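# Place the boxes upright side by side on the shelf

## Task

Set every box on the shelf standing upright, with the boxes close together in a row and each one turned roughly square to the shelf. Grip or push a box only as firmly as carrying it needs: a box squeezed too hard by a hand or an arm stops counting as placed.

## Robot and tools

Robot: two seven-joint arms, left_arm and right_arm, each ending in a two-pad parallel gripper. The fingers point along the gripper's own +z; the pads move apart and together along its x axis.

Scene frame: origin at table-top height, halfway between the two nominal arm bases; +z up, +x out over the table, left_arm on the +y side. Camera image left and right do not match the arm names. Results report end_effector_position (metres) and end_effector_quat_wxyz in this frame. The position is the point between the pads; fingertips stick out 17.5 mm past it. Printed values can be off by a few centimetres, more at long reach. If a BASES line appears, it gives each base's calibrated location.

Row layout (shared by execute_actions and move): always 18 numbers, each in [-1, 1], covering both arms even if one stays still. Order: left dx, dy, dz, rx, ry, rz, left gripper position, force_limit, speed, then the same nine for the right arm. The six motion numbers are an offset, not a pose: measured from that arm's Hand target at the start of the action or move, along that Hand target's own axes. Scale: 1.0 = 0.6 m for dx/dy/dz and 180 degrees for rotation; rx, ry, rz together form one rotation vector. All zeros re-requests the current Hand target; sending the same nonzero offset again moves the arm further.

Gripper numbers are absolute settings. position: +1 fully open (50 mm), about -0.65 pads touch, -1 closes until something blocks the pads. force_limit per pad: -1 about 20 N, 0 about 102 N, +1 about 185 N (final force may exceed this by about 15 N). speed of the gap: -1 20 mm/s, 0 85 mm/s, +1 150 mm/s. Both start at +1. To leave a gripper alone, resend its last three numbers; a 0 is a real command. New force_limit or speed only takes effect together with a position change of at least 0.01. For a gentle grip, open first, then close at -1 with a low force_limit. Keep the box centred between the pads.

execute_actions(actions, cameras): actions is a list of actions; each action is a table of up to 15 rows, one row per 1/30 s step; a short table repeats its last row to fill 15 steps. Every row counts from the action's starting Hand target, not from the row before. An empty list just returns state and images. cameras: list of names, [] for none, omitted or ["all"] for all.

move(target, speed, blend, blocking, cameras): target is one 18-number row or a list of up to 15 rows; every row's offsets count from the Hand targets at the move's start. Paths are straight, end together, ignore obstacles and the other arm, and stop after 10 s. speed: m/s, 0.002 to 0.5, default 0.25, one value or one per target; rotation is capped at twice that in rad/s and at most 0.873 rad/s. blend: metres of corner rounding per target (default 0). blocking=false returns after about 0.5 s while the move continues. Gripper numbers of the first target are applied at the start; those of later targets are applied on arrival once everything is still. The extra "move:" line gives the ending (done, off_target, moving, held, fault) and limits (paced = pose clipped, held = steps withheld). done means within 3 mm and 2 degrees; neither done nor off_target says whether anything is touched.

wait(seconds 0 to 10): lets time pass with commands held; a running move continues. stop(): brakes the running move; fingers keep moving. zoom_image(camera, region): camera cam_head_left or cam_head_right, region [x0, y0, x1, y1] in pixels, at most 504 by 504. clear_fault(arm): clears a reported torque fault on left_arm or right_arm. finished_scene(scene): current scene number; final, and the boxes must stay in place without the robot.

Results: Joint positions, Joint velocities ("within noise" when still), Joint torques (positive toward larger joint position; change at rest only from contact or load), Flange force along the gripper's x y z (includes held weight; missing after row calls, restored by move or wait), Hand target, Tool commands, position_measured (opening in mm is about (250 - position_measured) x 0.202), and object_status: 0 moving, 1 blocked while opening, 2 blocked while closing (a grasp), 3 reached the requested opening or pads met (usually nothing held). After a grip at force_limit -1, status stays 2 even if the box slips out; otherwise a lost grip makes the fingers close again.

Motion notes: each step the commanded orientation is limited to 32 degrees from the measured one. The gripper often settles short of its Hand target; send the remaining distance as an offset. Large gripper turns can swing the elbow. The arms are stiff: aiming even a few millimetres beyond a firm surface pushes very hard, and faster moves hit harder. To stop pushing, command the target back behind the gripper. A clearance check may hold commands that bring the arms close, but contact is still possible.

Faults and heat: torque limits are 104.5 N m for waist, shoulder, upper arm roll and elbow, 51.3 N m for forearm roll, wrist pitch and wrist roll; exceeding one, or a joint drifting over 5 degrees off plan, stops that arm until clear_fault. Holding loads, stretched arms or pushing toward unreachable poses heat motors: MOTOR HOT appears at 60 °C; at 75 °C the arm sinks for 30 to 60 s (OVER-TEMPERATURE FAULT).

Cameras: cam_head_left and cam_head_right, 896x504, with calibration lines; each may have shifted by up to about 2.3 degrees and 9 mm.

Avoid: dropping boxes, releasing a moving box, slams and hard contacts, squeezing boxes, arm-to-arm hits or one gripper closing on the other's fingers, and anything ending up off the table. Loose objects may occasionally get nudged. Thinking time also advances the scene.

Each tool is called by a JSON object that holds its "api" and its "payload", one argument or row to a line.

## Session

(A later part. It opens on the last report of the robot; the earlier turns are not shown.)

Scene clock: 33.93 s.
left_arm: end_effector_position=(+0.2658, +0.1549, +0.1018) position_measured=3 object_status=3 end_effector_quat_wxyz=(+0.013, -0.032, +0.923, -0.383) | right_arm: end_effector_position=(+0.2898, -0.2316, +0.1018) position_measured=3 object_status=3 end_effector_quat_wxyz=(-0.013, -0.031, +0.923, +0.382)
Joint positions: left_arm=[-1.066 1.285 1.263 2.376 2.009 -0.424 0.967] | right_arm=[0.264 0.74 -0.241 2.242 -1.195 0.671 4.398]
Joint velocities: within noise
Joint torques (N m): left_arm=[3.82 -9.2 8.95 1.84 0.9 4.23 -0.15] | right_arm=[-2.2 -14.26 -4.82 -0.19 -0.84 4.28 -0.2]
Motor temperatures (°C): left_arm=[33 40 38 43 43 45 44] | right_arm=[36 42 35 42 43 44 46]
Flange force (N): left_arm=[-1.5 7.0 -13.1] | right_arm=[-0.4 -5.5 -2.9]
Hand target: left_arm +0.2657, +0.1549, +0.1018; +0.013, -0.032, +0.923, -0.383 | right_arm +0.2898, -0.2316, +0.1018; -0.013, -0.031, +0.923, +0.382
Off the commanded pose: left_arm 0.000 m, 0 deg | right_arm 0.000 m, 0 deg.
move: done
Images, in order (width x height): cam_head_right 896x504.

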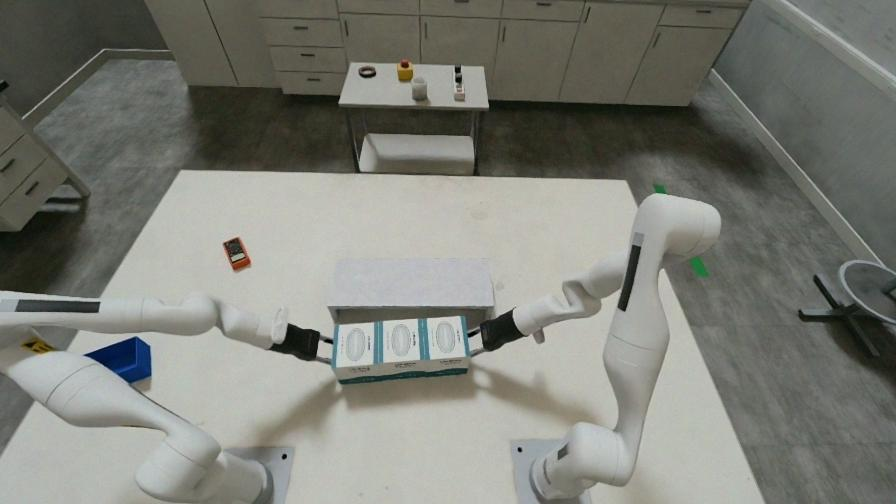

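{"api": "move", "payload": {
  "target": [0,-0.0177,-0.0177,0,0,0,1,1,1,0,0.0177,-0.0177,0,0,0,1,1,1],
  "speed": 0.03,
  "cameras": ["cam_head_right"]
}}

{"api": "zoom_image", "payload": {
  "camera": "cam_head_right",
  "region": [300, 290, 520, 400]
}}

Scene clock: 35.03 s.
left_arm: end_effector_position=(+0.2657, +0.1549, +0.1168) position_measured=3 object_status=3 end_effector_quat_wxyz=(+0.013, -0.032, +0.923, -0.383) | right_arm: end_effector_position=(+0.2898, -0.2316, +0.1168) position_measured=3 object_status=3 end_effector_quat_wxyz=(-0.013, -0.031, +0.923, +0.382)
Joint positions: left_arm=[-1.082 1.271 1.322 2.375 2.063 -0.46 0.959] | right_arm=[0.255 0.694 -0.229 2.241 -1.161 0.701 4.341]
Joint velocities: within noise
Joint torques (N m): left_arm=[3.79 -9.18 10.12 1.3 1.14 4.8 -0.13] | right_arm=[-2.32 -14.53 -5.21 -0.44 -1.02 4.97 -0.13]
Motor temperatures (°C): left_arm=[33 40 38 43 43 45 44] | right_arm=[36 42 35 42 43 44 46]
Flange force (N): left_arm=[-1.5 9.4 -10.0] | right_arm=[-1.1 -7.1 -1.4]
Hand target: left_arm +0.2657, +0.1549, +0.1168; +0.013, -0.032, +0.923, -0.383 | right_arm +0.2898, -0.2316, +0.1168; -0.013, -0.031, +0.923, +0.382
Off the commanded pose: left_arm 0.000 m, 0 deg | right_arm 0.000 m, 0 deg.
move: done
Images, in order (width x height): cam_head_right 896x504.

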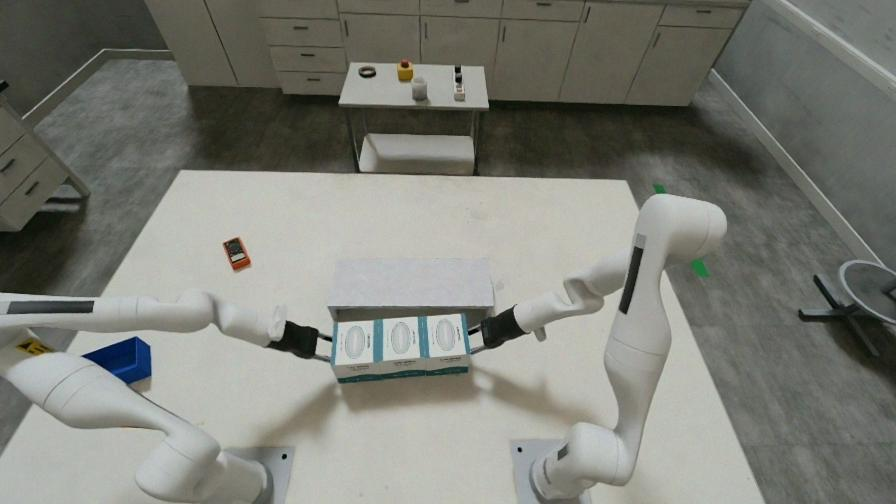

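Scaled by 2.291 from the camera's 896x504 image, which has a finer 1280x720 frame.

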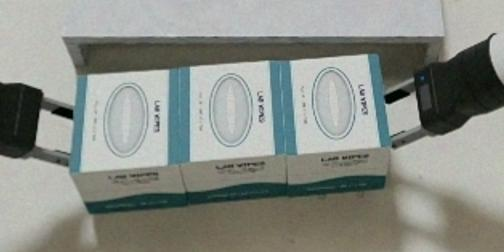

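{"api": "move", "payload": {
  "target": [0,-0.1414,-0.1414,0,0,0,1,1,1,0,0.1414,-0.1414,0,0,0,1,1,1],
  "speed": 0.06
}}

{"api": "zoom_image", "payload": {
  "camera": "cam_head_right",
  "region": [300, 240, 520, 400]
}}

{"api": "zoom_image", "payload": {
  "camera": "cam_head_left",
  "region": [290, 240, 510, 400]
}}

Scene clock: 38.33 s.
left_arm: end_effector_position=(+0.2658, +0.1549, +0.2368) position_measured=3 object_status=3 end_effector_quat_wxyz=(+0.013, -0.032, +0.923, -0.383) | right_arm: end_effector_position=(+0.2899, -0.2315, +0.2368) position_measured=3 object_status=3 end_effector_quat_wxyz=(-0.013, -0.031, +0.923, +0.382)
Joint positions: left_arm=[-1.178 1.155 1.751 2.279 2.44 -0.74 0.934] | right_arm=[0.211 0.364 -0.159 2.155 -0.927 0.975 3.922]
Joint velocities: within noise
Joint torques (N m): left_arm=[3.88 -8.85 9.52 -4.4 1.94 4.71 -0.11] | right_arm=[-2.37 -12.89 -3.4 -4.56 -2.91 3.69 -0.19]
Motor temperatures (°C): left_arm=[33 40 38 43 43 45 44] | right_arm=[36 42 35 42 43 44 46]
Flange force (N): left_arm=[-0.2 8.3 -10.0] | right_arm=[-1.7 -7.3 -2.7]
Hand target: left_arm +0.2658, +0.1549, +0.2368; +0.013, -0.032, +0.923, -0.383 | right_arm +0.2899, -0.2315, +0.2368; -0.013, -0.031, +0.923, +0.382
Off the commanded pose: left_arm 0.000 m, 0 deg | right_arm 0.000 m, 0 deg.
move: done

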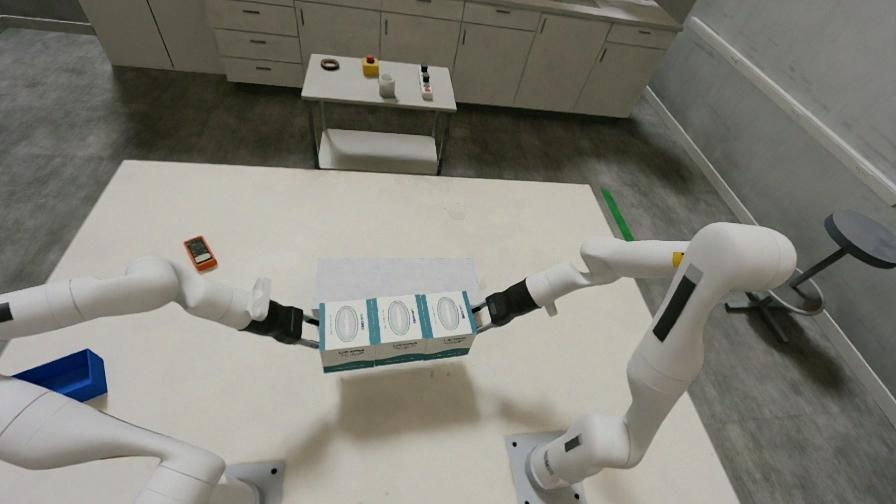

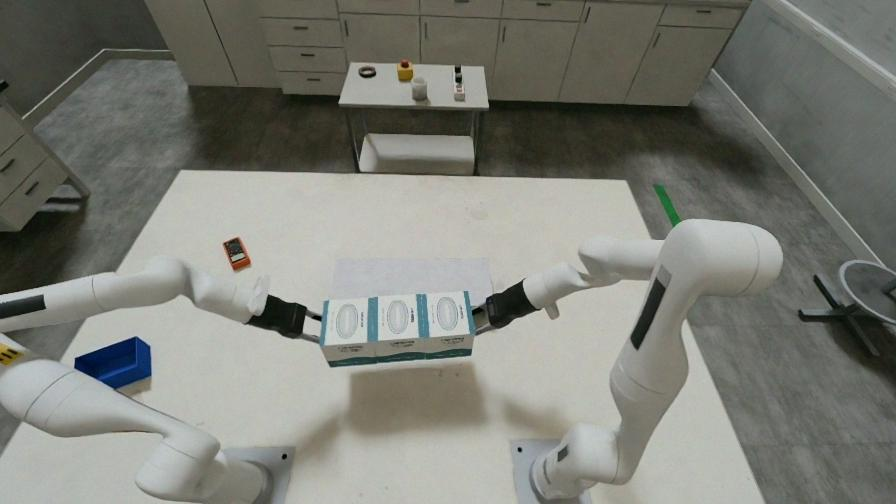

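Scaled by 2.291 from the camera's 896x504 image, which has a finer 1280x720 frame.

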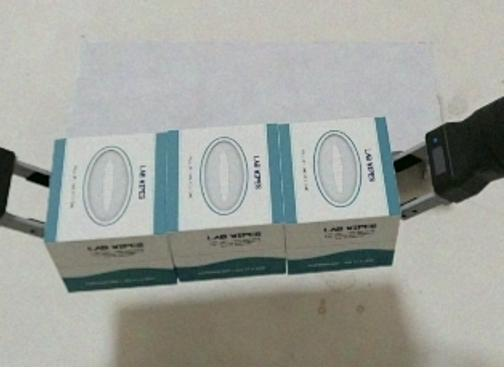

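Scaled by 2.291 from the camera's 896x504 image, which has a finer 1280x720 frame.

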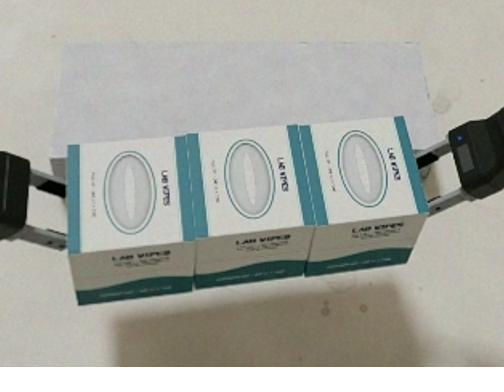

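{"api": "move", "payload": {
  "target": [-0.368,-0.0442,0.0442,0,0.0126,0.0126,1,1,1,-0.332,-0.0423,-0.0423,0,-0.0126,0.0126,1,1,1],
  "speed": 0.06
}}

{"api": "zoom_image", "payload": {
  "camera": "cam_head_right",
  "region": [300, 200, 520, 360]
}}

{"api": "zoom_image", "payload": {
  "camera": "cam_head_left",
  "region": [290, 200, 510, 360]
}}

Scene clock: 43.87 s.
left_arm: end_effector_position=(+0.4886, +0.1327, +0.2368) position_measured=3 object_status=3 end_effector_quat_wxyz=(+0.002, -0.006, +0.924, -0.383) | right_arm: end_effector_position=(+0.4911, -0.2537, +0.2366) position_measured=3 object_status=3 end_effector_quat_wxyz=(-0.003, -0.005, +0.924, +0.382)
Joint positions: left_arm=[-0.738 1.307 1.607 1.51 2.438 -1.097 0.636] | right_arm=[0.158 0.692 -0.083 1.512 -0.811 1.166 3.64]
Joint velocities: within noise
Joint torques (N m): left_arm=[6.44 -17.88 13.91 -0.8 3.88 3.7 -0.17] | right_arm=[-4.67 -21.59 -5.75 -7.14 -4.14 2.64 -0.19]
Motor temperatures (°C): left_arm=[33 39 38 43 43 45 44] | right_arm=[36 42 35 42 43 44 46]
Flange force (N): left_arm=[-1.3 8.6 -9.0] | right_arm=[-1.0 -8.3 -4.5]
Hand target: left_arm +0.4886, +0.1327, +0.2368; +0.002, -0.006, +0.924, -0.383 | right_arm +0.4911, -0.2537, +0.2366; -0.003, -0.005, +0.924, +0.382
Off the commanded pose: left_arm 0.000 m, 0 deg | right_arm 0.000 m, 0 deg.
move: done

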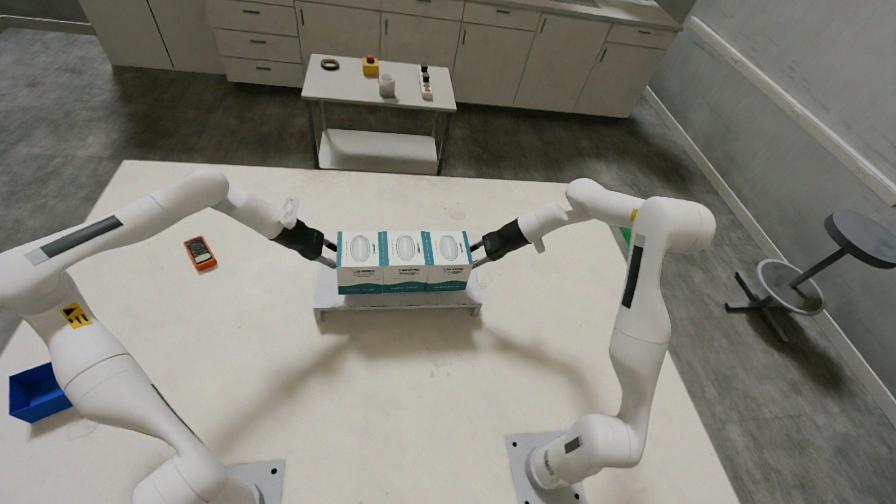

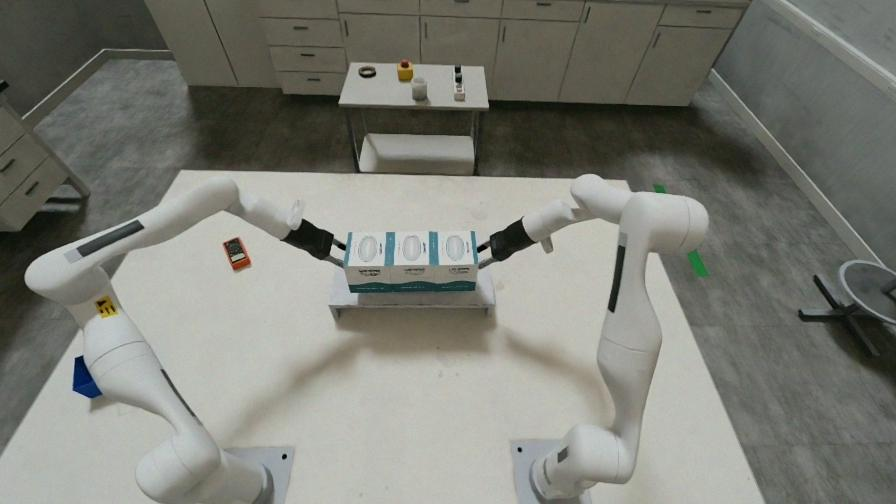

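Scaled by 2.291 from the camera's 896x504 image, which has a finer 1280x720 frame.

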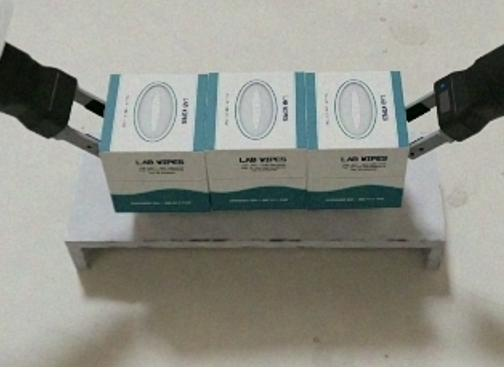

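Scaled by 2.291 from the camera's 896x504 image, which has a finer 1280x720 frame.

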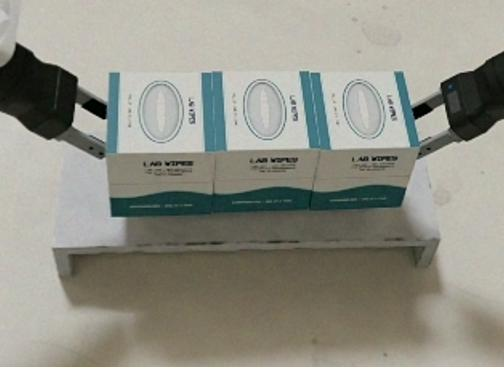

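{"api": "move", "payload": {
  "target": [0,0.0354,0.0354,0,0,0,1,1,1,0,-0.0354,0.0354,0,0,0,1,1,1],
  "speed": 0.04,
  "cameras": ["cam_head_right"]
}}

{"api": "zoom_image", "payload": {
  "camera": "cam_head_right",
  "region": [300, 200, 520, 360]
}}

{"api": "move", "payload": {
  "target": [0,0.0047,0.0047,0,0,0,1,1,1,0,-0.0047,0.0047,0,0,0,1,1,1],
  "speed": 0.02,
  "cameras": ["cam_head_right"]
}}

{"api": "zoom_image", "payload": {
  "camera": "cam_head_right",
  "region": [300, 200, 520, 360]
}}

Scene clock: 45.67 s.
left_arm: end_effector_position=(+0.4886, +0.1326, +0.2068) position_measured=3 object_status=3 end_effector_quat_wxyz=(+0.002, -0.006, +0.924, -0.383) | right_arm: end_effector_position=(+0.4911, -0.2538, +0.2066) position_measured=3 object_status=3 end_effector_quat_wxyz=(-0.003, -0.005, +0.924, +0.382)
Joint positions: left_arm=[-0.74 1.349 1.573 1.538 2.404 -1.054 0.623] | right_arm=[0.163 0.736 -0.091 1.54 -0.826 1.114 3.695]
Joint velocities: within noise
Joint torques (N m): left_arm=[6.54 -17.77 14.2 -0.19 3.9 3.72 -0.15] | right_arm=[-4.69 -22.05 -6.03 -6.58 -3.94 2.89 -0.14]
Motor temperatures (°C): left_arm=[33 39 38 43 43 45 44] | right_arm=[36 42 35 42 43 44 46]
Flange force (N): left_arm=[-1.3 9.1 -8.9] | right_arm=[-1.8 -8.6 -4.3]
Hand target: left_arm +0.4886, +0.1326, +0.2068; +0.002, -0.006, +0.924, -0.383 | right_arm +0.4911, -0.2538, +0.2066; -0.003, -0.005, +0.924, +0.382
Off the commanded pose: left_arm 0.000 m, 0 deg | right_arm 0.000 m, 0 deg.
move: done
Images, in order (width x height): cam_head_right 896x504.

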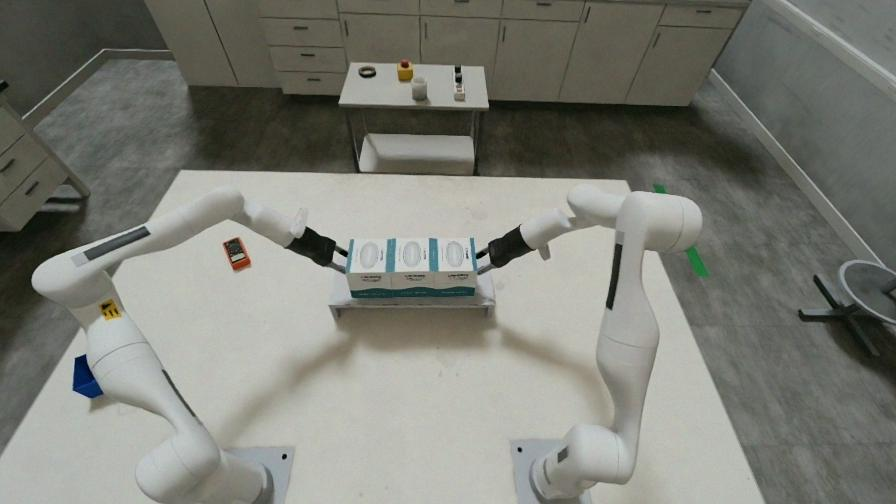

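Scaled by 2.291 from the camera's 896x504 image, which has a finer 1280x720 frame.

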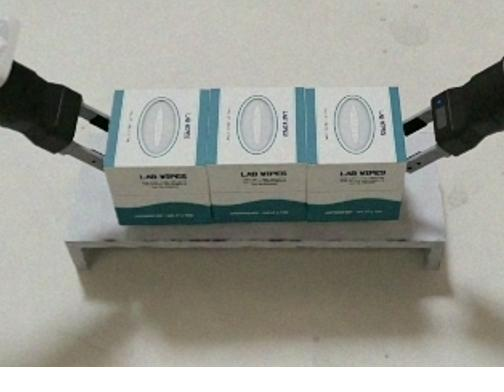

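Scene clock: 46.37 s.
left_arm: end_effector_position=(+0.4886, +0.1327, +0.2028) position_measured=3 object_status=3 end_effector_quat_wxyz=(+0.002, -0.006, +0.924, -0.383) | right_arm: end_effector_position=(+0.4911, -0.2538, +0.2026) position_measured=3 object_status=3 end_effector_quat_wxyz=(-0.003, -0.005, +0.924, +0.382)
Joint positions: left_arm=[-0.74 1.355 1.569 1.541 2.4 -1.048 0.622] | right_arm=[0.164 0.743 -0.092 1.543 -0.828 1.107 3.702]
Joint velocities: within noise
Joint torques (N m): left_arm=[6.57 -17.59 14.1 -0.17 3.86 3.59 -0.1] | right_arm=[-4.7 -21.78 -6.13 -6.59 -3.9 2.87 -0.17]
Motor temperatures (°C): left_arm=[33 39 38 43 43 45 44] | right_arm=[36 42 35 42 43 44 46]
Flange force (N): left_arm=[-0.7 8.9 -9.0] | right_arm=[-1.0 -8.3 -4.6]
Hand target: left_arm +0.4886, +0.1327, +0.2028; +0.002, -0.006, +0.924, -0.383 | right_arm +0.4911, -0.2538, +0.2026; -0.003, -0.005, +0.924, +0.382
Off the commanded pose: left_arm 0.000 m, 0 deg | right_arm 0.000 m, 0 deg.
move: done
Images, in order (width x height): cam_head_right 896x504.

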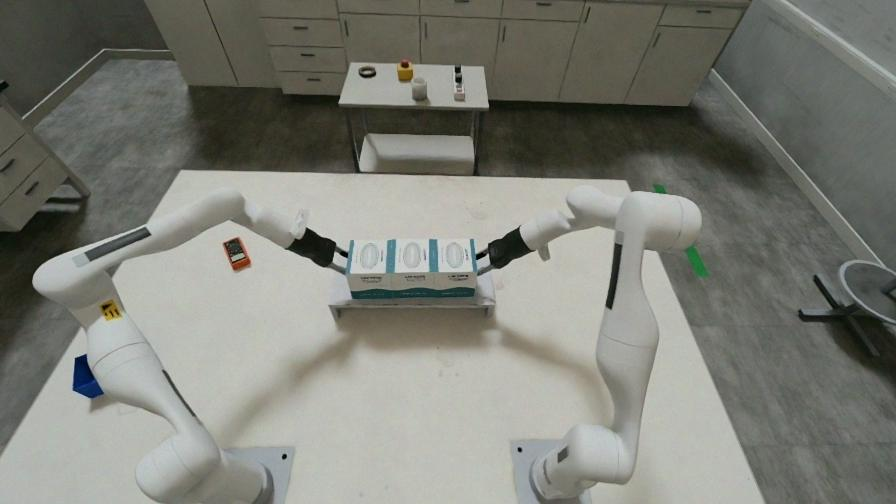

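Scaled by 2.291 from the camera's 896x504 image, which has a finer 1280x720 frame.

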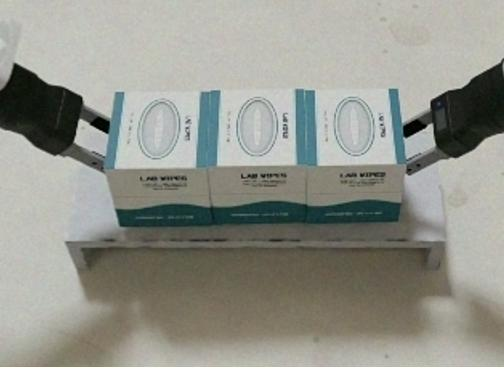

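Not contacted yet. Continue in 4 mm steps.

{"api": "move", "payload": {
  "target": [0,0.0047,0.0047,0,0,0,1,1,1,0,-0.0047,0.0047,0,0,0,1,1,1],
  "speed": 0.02,
  "cameras": []
}}

{"api": "move", "payload": {
  "target": [0,0.0047,0.0047,0,0,0,1,1,1,0,-0.0047,0.0047,0,0,0,1,1,1],
  "speed": 0.02,
  "cameras": ["cam_head_right"]
}}

{"api": "zoom_image", "payload": {
  "camera": "cam_head_right",
  "region": [300, 200, 520, 360]
}}

Scene clock: 47.47 s.
left_arm: end_effector_position=(+0.4886, +0.1326, +0.1988) position_measured=3 object_status=3 end_effector_quat_wxyz=(+0.002, -0.006, +0.924, -0.383) | right_arm: end_effector_position=(+0.4911, -0.2538, +0.1986) position_measured=3 object_status=3 end_effector_quat_wxyz=(-0.003, -0.005, +0.924, +0.382)
Joint positions: left_arm=[-0.74 1.361 1.564 1.544 2.395 -1.043 0.62] | right_arm=[0.164 0.749 -0.094 1.546 -0.83 1.101 3.709]
Joint velocities: within noise
Joint torques (N m): left_arm=[6.56 -17.55 14.16 -0.14 3.84 3.63 -0.14] | right_arm=[-4.72 -21.75 -6.12 -6.46 -3.86 2.93 -0.22]
Motor temperatures (°C): left_arm=[33 39 38 42 43 45 44] | right_arm=[36 42 35 41 43 44 46]
Flange force (N): left_arm=[-0.5 8.9 -8.9] | right_arm=[-0.9 -8.4 -4.6]
Hand target: left_arm +0.4886, +0.1326, +0.1988; +0.002, -0.006, +0.924, -0.383 | right_arm +0.4911, -0.2538, +0.1986; -0.003, -0.005, +0.924, +0.382
Off the commanded pose: left_arm 0.000 m, 0 deg | right_arm 0.000 m, 0 deg.
move: done
No camera images: "cameras" was empty.

Scene clock: 48.17 s.
left_arm: end_effector_position=(+0.4886, +0.1327, +0.1948) position_measured=3 object_status=3 end_effector_quat_wxyz=(+0.002, -0.006, +0.924, -0.383) | right_arm: end_effector_position=(+0.4911, -0.2538, +0.1946) position_measured=3 object_status=3 end_effector_quat_wxyz=(-0.003, -0.005, +0.924, +0.382)
Joint positions: left_arm=[-0.741 1.366 1.559 1.547 2.39 -1.038 0.618] | right_arm=[0.165 0.755 -0.095 1.549 -0.832 1.094 3.716]
Joint velocities: within noise
Joint torques (N m): left_arm=[6.53 -17.57 14.14 0.05 3.86 3.61 -0.13] | right_arm=[-4.74 -21.84 -6.18 -6.39 -3.85 2.97 -0.18]
Motor temperatures (°C): left_arm=[33 39 38 42 43 45 44] | right_arm=[36 42 35 41 43 44 46]
Flange force (N): left_arm=[-1.0 8.9 -9.0] | right_arm=[-1.0 -8.4 -4.6]
Hand target: left_arm +0.4886, +0.1327, +0.1948; +0.002, -0.006, +0.924, -0.383 | right_arm +0.4911, -0.2538, +0.1946; -0.003, -0.005, +0.924, +0.382
Off the commanded pose: left_arm 0.000 m, 0 deg | right_arm 0.000 m, 0 deg.
move: done
Images, in order (width x height): cam_head_right 896x504.

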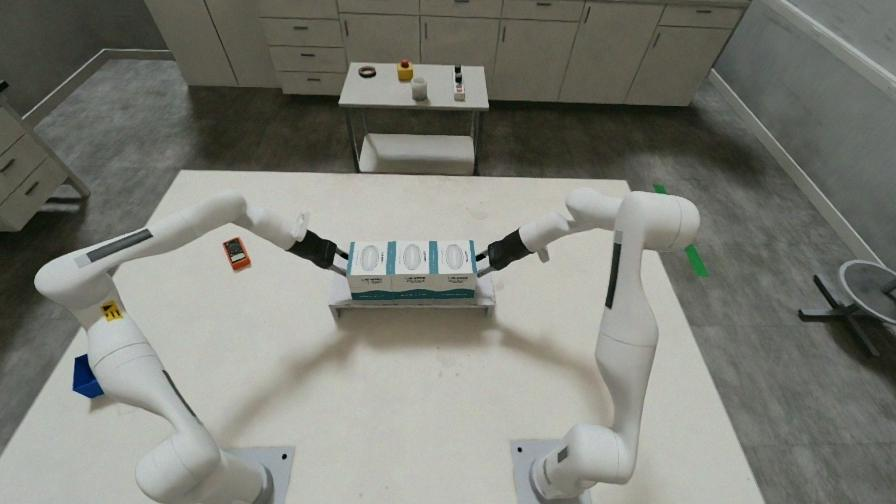

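Scaled by 2.291 from the camera's 896x504 image, which has a finer 1280x720 frame.

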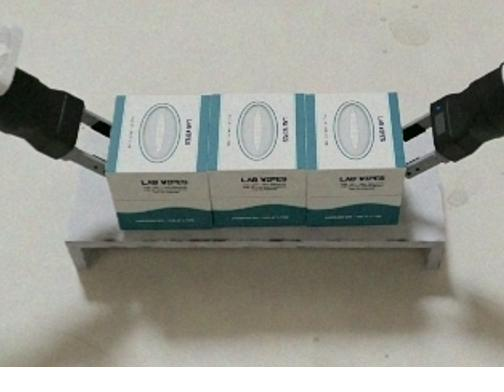

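{"api": "move", "payload": {
  "target": [0,0.0047,0.0047,0,0,0,1,1,1,0,-0.0047,0.0047,0,0,0,1,1,1],
  "speed": 0.02,
  "cameras": []
}}

{"api": "move", "payload": {
  "target": [0,0.0047,0.0047,0,0,0,1,1,1,0,-0.0047,0.0047,0,0,0,1,1,1],
  "speed": 0.02,
  "cameras": ["cam_head_right"]
}}

{"api": "zoom_image", "payload": {
  "camera": "cam_head_right",
  "region": [300, 200, 520, 360]
}}

Scene clock: 49.37 s.
left_arm: end_effector_position=(+0.4886, +0.1326, +0.1908) position_measured=3 object_status=3 end_effector_quat_wxyz=(+0.002, -0.006, +0.924, -0.383) | right_arm: end_effector_position=(+0.4911, -0.2538, +0.1906) position_measured=3 object_status=3 end_effector_quat_wxyz=(-0.003, -0.005, +0.924, +0.382)
Joint positions: left_arm=[-0.741 1.372 1.555 1.55 2.386 -1.032 0.616] | right_arm=[0.166 0.762 -0.096 1.552 -0.834 1.087 3.723]
Joint velocities: within noise
Joint torques (N m): left_arm=[6.58 -17.53 14.22 0.08 3.86 3.65 -0.11] | right_arm=[-4.72 -21.87 -6.21 -6.32 -3.8 2.98 -0.21]
Motor temperatures (°C): left_arm=[33 39 38 42 43 45 44] | right_arm=[36 42 35 41 43 44 46]
Flange force (N): left_arm=[-0.7 9.0 -9.0] | right_arm=[-1.1 -8.4 -4.6]
Hand target: left_arm +0.4886, +0.1326, +0.1908; +0.002, -0.006, +0.924, -0.383 | right_arm +0.4911, -0.2538, +0.1906; -0.003, -0.005, +0.924, +0.382
Off the commanded pose: left_arm 0.000 m, 0 deg | right_arm 0.000 m, 0 deg.
move: done
No camera images: "cameras" was empty.

Scene clock: 50.07 s.
left_arm: end_effector_position=(+0.4886, +0.1326, +0.1868) position_measured=3 object_status=3 end_effector_quat_wxyz=(+0.002, -0.006, +0.924, -0.383) | right_arm: end_effector_position=(+0.4911, -0.2538, +0.1866) position_measured=3 object_status=3 end_effector_quat_wxyz=(-0.003, -0.005, +0.924, +0.382)
Joint positions: left_arm=[-0.741 1.378 1.55 1.552 2.381 -1.027 0.614] | right_arm=[0.167 0.768 -0.098 1.555 -0.836 1.081 3.73]
Joint velocities: within noise
Joint torques (N m): left_arm=[6.56 -17.53 14.17 0.14 3.87 3.66 -0.14] | right_arm=[-4.72 -21.9 -6.24 -6.26 -3.78 3.03 -0.19]
Motor temperatures (°C): left_arm=[33 39 38 42 43 45 44] | right_arm=[36 42 35 41 43 44 46]
Flange force (N): left_arm=[-0.6 9.0 -9.0] | right_arm=[-1.0 -8.4 -4.5]
Hand target: left_arm +0.4886, +0.1326, +0.1868; +0.002, -0.006, +0.924, -0.383 | right_arm +0.4911, -0.2538, +0.1866; -0.003, -0.005, +0.924, +0.382
Off the commanded pose: left_arm 0.000 m, 0 deg | right_arm 0.000 m, 0 deg.
move: done
Images, in order (width x height): cam_head_right 896x504.

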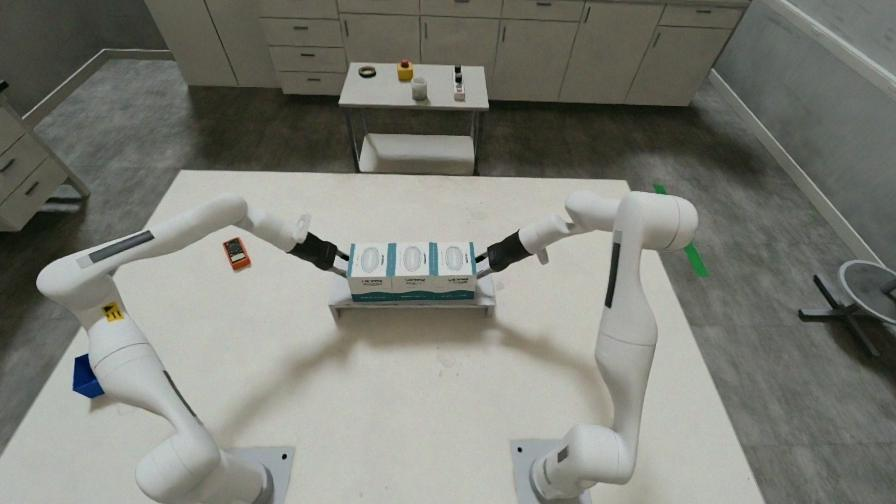

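Scaled by 2.291 from the camera's 896x504 image, which has a finer 1280x720 frame.

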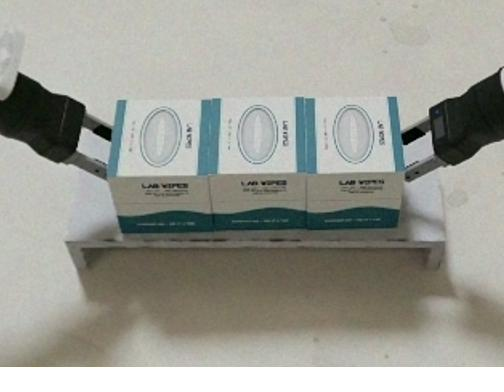

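{"api": "move", "payload": {
  "target": [
    [-0.02,0,0,0,0,0,1,1,1,-0.02,0,0,0,0,0,1,1,1],
    [-0.02,0.0047,0.0047,0,0,0,1,1,1,-0.02,-0.0047,0.0047,0,0,0,1,1,1]
  ],
  "speed": 0.02,
  "cameras": []
}}

{"api": "move", "payload": {
  "target": [0,0.0035,0.0035,0,0,0,1,1,1,0,-0.0035,0.0035,0,0,0,1,1,1],
  "speed": 0.02,
  "cameras": ["cam_head_right"]
}}

{"api": "zoom_image", "payload": {
  "camera": "cam_head_right",
  "region": [300, 200, 520, 360]
}}

Scene clock: 51.57 s.
left_arm: end_effector_position=(+0.5006, +0.1328, +0.1828) position_measured=3 object_status=3 end_effector_quat_wxyz=(+0.002, -0.006, +0.924, -0.383) | right_arm: end_effector_position=(+0.5031, -0.2536, +0.1827) position_measured=3 object_status=3 end_effector_quat_wxyz=(-0.003, -0.005, +0.924, +0.382)
Joint positions: left_arm=[-0.72 1.39 1.546 1.506 2.38 -1.045 0.593] | right_arm=[0.161 0.795 -0.094 1.51 -0.831 1.092 3.716]
Joint velocities: within noise
Joint torques (N m): left_arm=[6.58 -17.54 13.32 0.57 3.61 3.27 -0.08] | right_arm=[-4.83 -21.11 -5.81 -5.87 -3.43 2.66 -0.25]
Motor temperatures (°C): left_arm=[33 39 38 42 43 45 44] | right_arm=[36 42 35 41 43 44 46]
Flange force (N): left_arm=[-1.1 7.5 -10.2] | right_arm=[-0.7 -6.6 -6.3]
Hand target: left_arm +0.5006, +0.1328, +0.1828; +0.002, -0.006, +0.924, -0.383 | right_arm +0.5030, -0.2536, +0.1826; -0.003, -0.005, +0.924, +0.382
Off the commanded pose: left_arm 0.000 m, 0 deg | right_arm 0.000 m, 0 deg.
move: done
No camera images: "cameras" was empty.

Scene clock: 52.27 s.
left_arm: end_effector_position=(+0.5006, +0.1328, +0.1799) position_measured=3 object_status=3 end_effector_quat_wxyz=(+0.002, -0.006, +0.924, -0.383) | right_arm: end_effector_position=(+0.5030, -0.2536, +0.1797) position_measured=3 object_status=3 end_effector_quat_wxyz=(-0.003, -0.005, +0.924, +0.382)
Joint positions: left_arm=[-0.721 1.394 1.542 1.508 2.377 -1.041 0.591] | right_arm=[0.161 0.8 -0.094 1.512 -0.833 1.087 3.721]
Joint velocities: within noise
Joint torques (N m): left_arm=[6.88 -16.49 11.72 0.88 2.88 2.89 -0.1] | right_arm=[-5.07 -19.51 -5.43 -4.86 -2.75 2.29 -0.2]
Motor temperatures (°C): left_arm=[33 39 38 42 43 45 44] | right_arm=[36 42 35 41 43 44 46]
Flange force (N): left_arm=[-0.5 5.3 -13.3] | right_arm=[-1.7 -4.5 -9.1]
Hand target: left_arm +0.5006, +0.1328, +0.1799; +0.002, -0.006, +0.924, -0.383 | right_arm +0.5030, -0.2536, +0.1797; -0.003, -0.005, +0.924, +0.382
Off the commanded pose: left_arm 0.000 m, 0 deg | right_arm 0.000 m, 0 deg.
move: done
Images, in order (width x height): cam_head_right 896x504.

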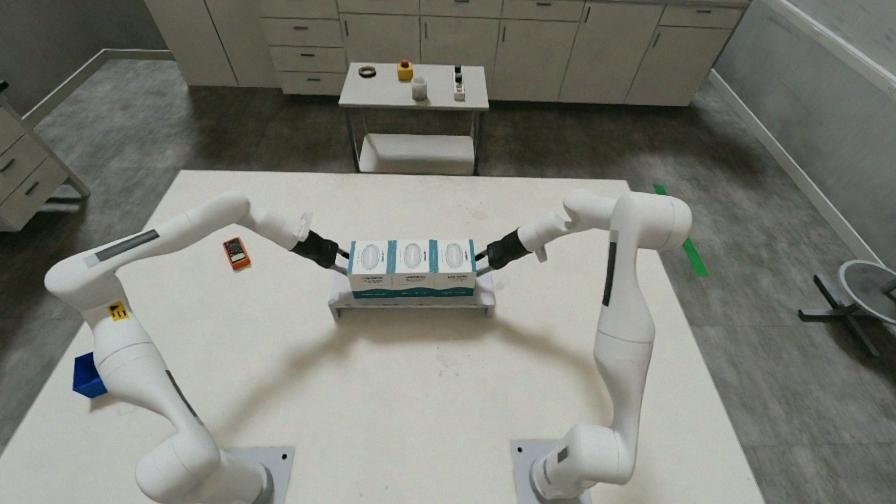

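Scaled by 2.291 from the camera's 896x504 image, which has a finer 1280x720 frame.

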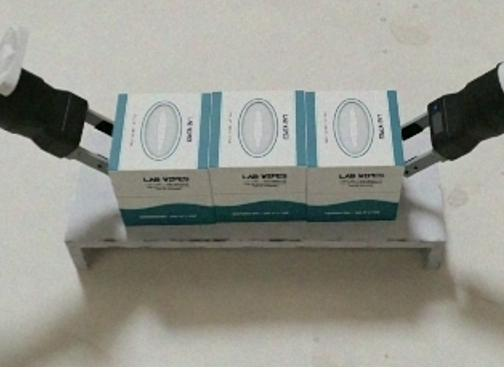

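{"api": "move", "payload": {
  "target": [
    [0,-0.0022,-0.0022,0,0,0,1,1,1,0,0.0022,-0.0022,0,0,0,1,1,1],
    [0,0.0119,-0.0163,0,0,0,1,1,1,0,-0.0119,-0.0163,0,0,0,1,1,1],
    [0,0.1,-0.104,0,0,0,1,1,1,0,-0.1,-0.104,0,0,0,1,1,1]
  ],
  "speed": [0.01,0.02,0.1]
}}

{"api": "zoom_image", "payload": {
  "camera": "cam_head_right",
  "region": [300, 200, 520, 360]
}}

{"api": "zoom_image", "payload": {
  "camera": "cam_head_left",
  "region": [290, 200, 510, 360]
}}

Scene clock: 54.77 s.
left_arm: end_effector_position=(+0.4995, +0.2193, +0.1815) position_measured=3 object_status=3 end_effector_quat_wxyz=(+0.002, -0.006, +0.924, -0.383) | right_arm: end_effector_position=(+0.5041, -0.3401, +0.1814) position_measured=3 object_status=3 end_effector_quat_wxyz=(-0.003, -0.005, +0.924, +0.382)
Joint positions: left_arm=[-0.852 1.421 1.576 1.447 2.408 -1.187 0.454] | right_arm=[0.294 0.83 -0.055 1.435 -0.772 1.225 3.784]
Joint velocities: within noise
Joint torques (N m): left_arm=[0.85 -19.08 10.83 -1.28 1.89 1.71 -0.08] | right_arm=[0.62 -22.01 -0.74 -6.16 -1.5 1.69 -0.14]
Motor temperatures (°C): left_arm=[33 39 38 42 43 45 44] | right_arm=[36 42 35 41 43 44 46]
Flange force (N): left_arm=[-0.5 0.2 -3.1] | right_arm=[-1.7 0.4 1.2]
Hand target: left_arm +0.4995, +0.2193, +0.1815; +0.002, -0.006, +0.924, -0.383 | right_arm +0.5041, -0.3402, +0.1814; -0.003, -0.005, +0.924, +0.382
Off the commanded pose: left_arm 0.000 m, 0 deg | right_arm 0.000 m, 0 deg.
move: done

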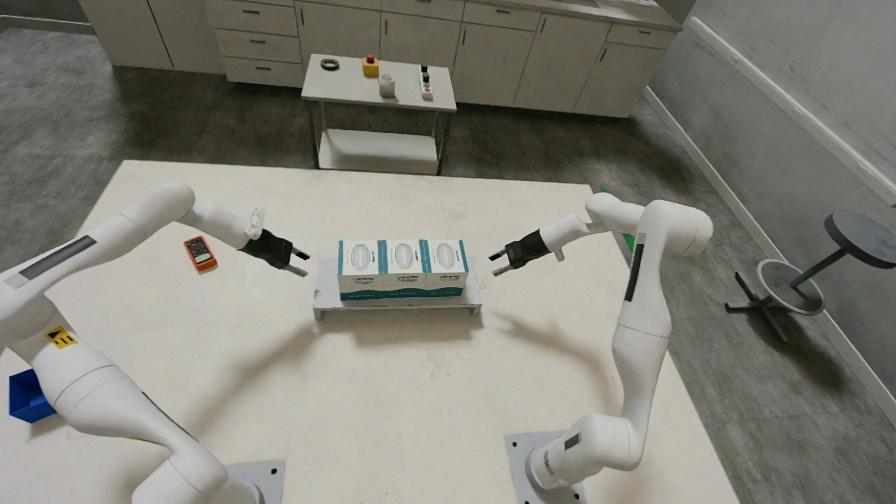

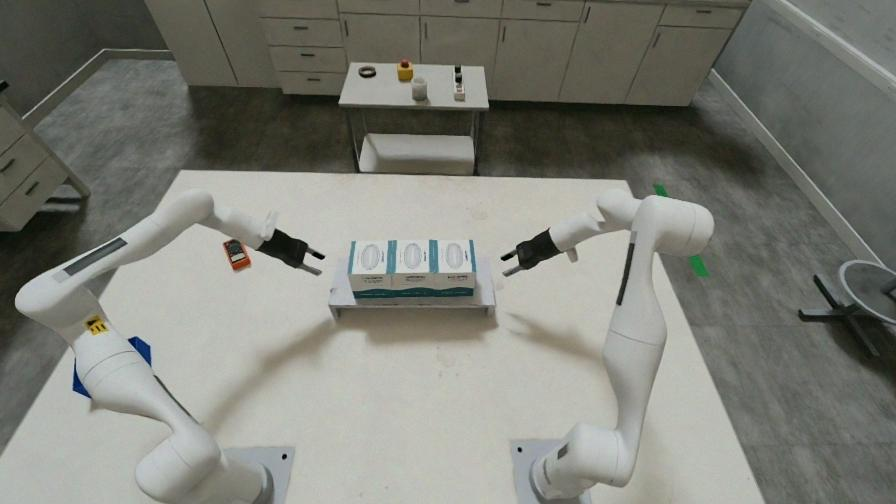

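Scaled by 2.291 from the camera's 896x504 image, which has a finer 1280x720 frame.

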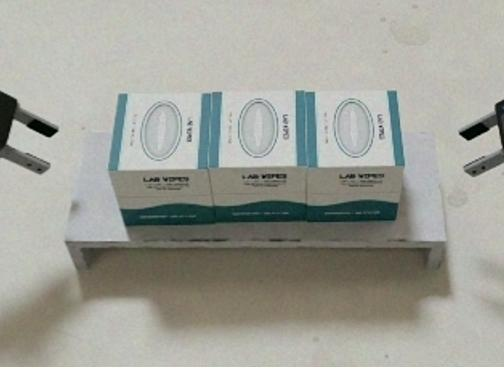

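Scaled by 2.291 from the camera's 896x504 image, which has a finer 1280x720 frame.

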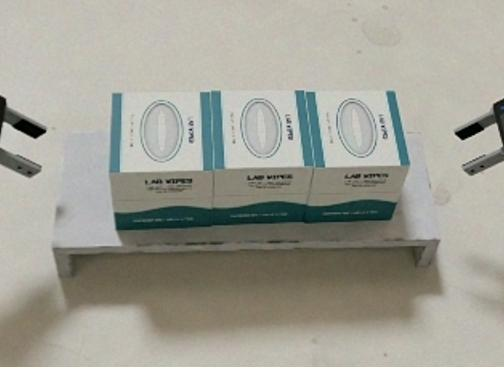

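Done well.

{"api": "finished_scene", "payload": {
  "scene": 1
}}

The scene is finished: the task was done.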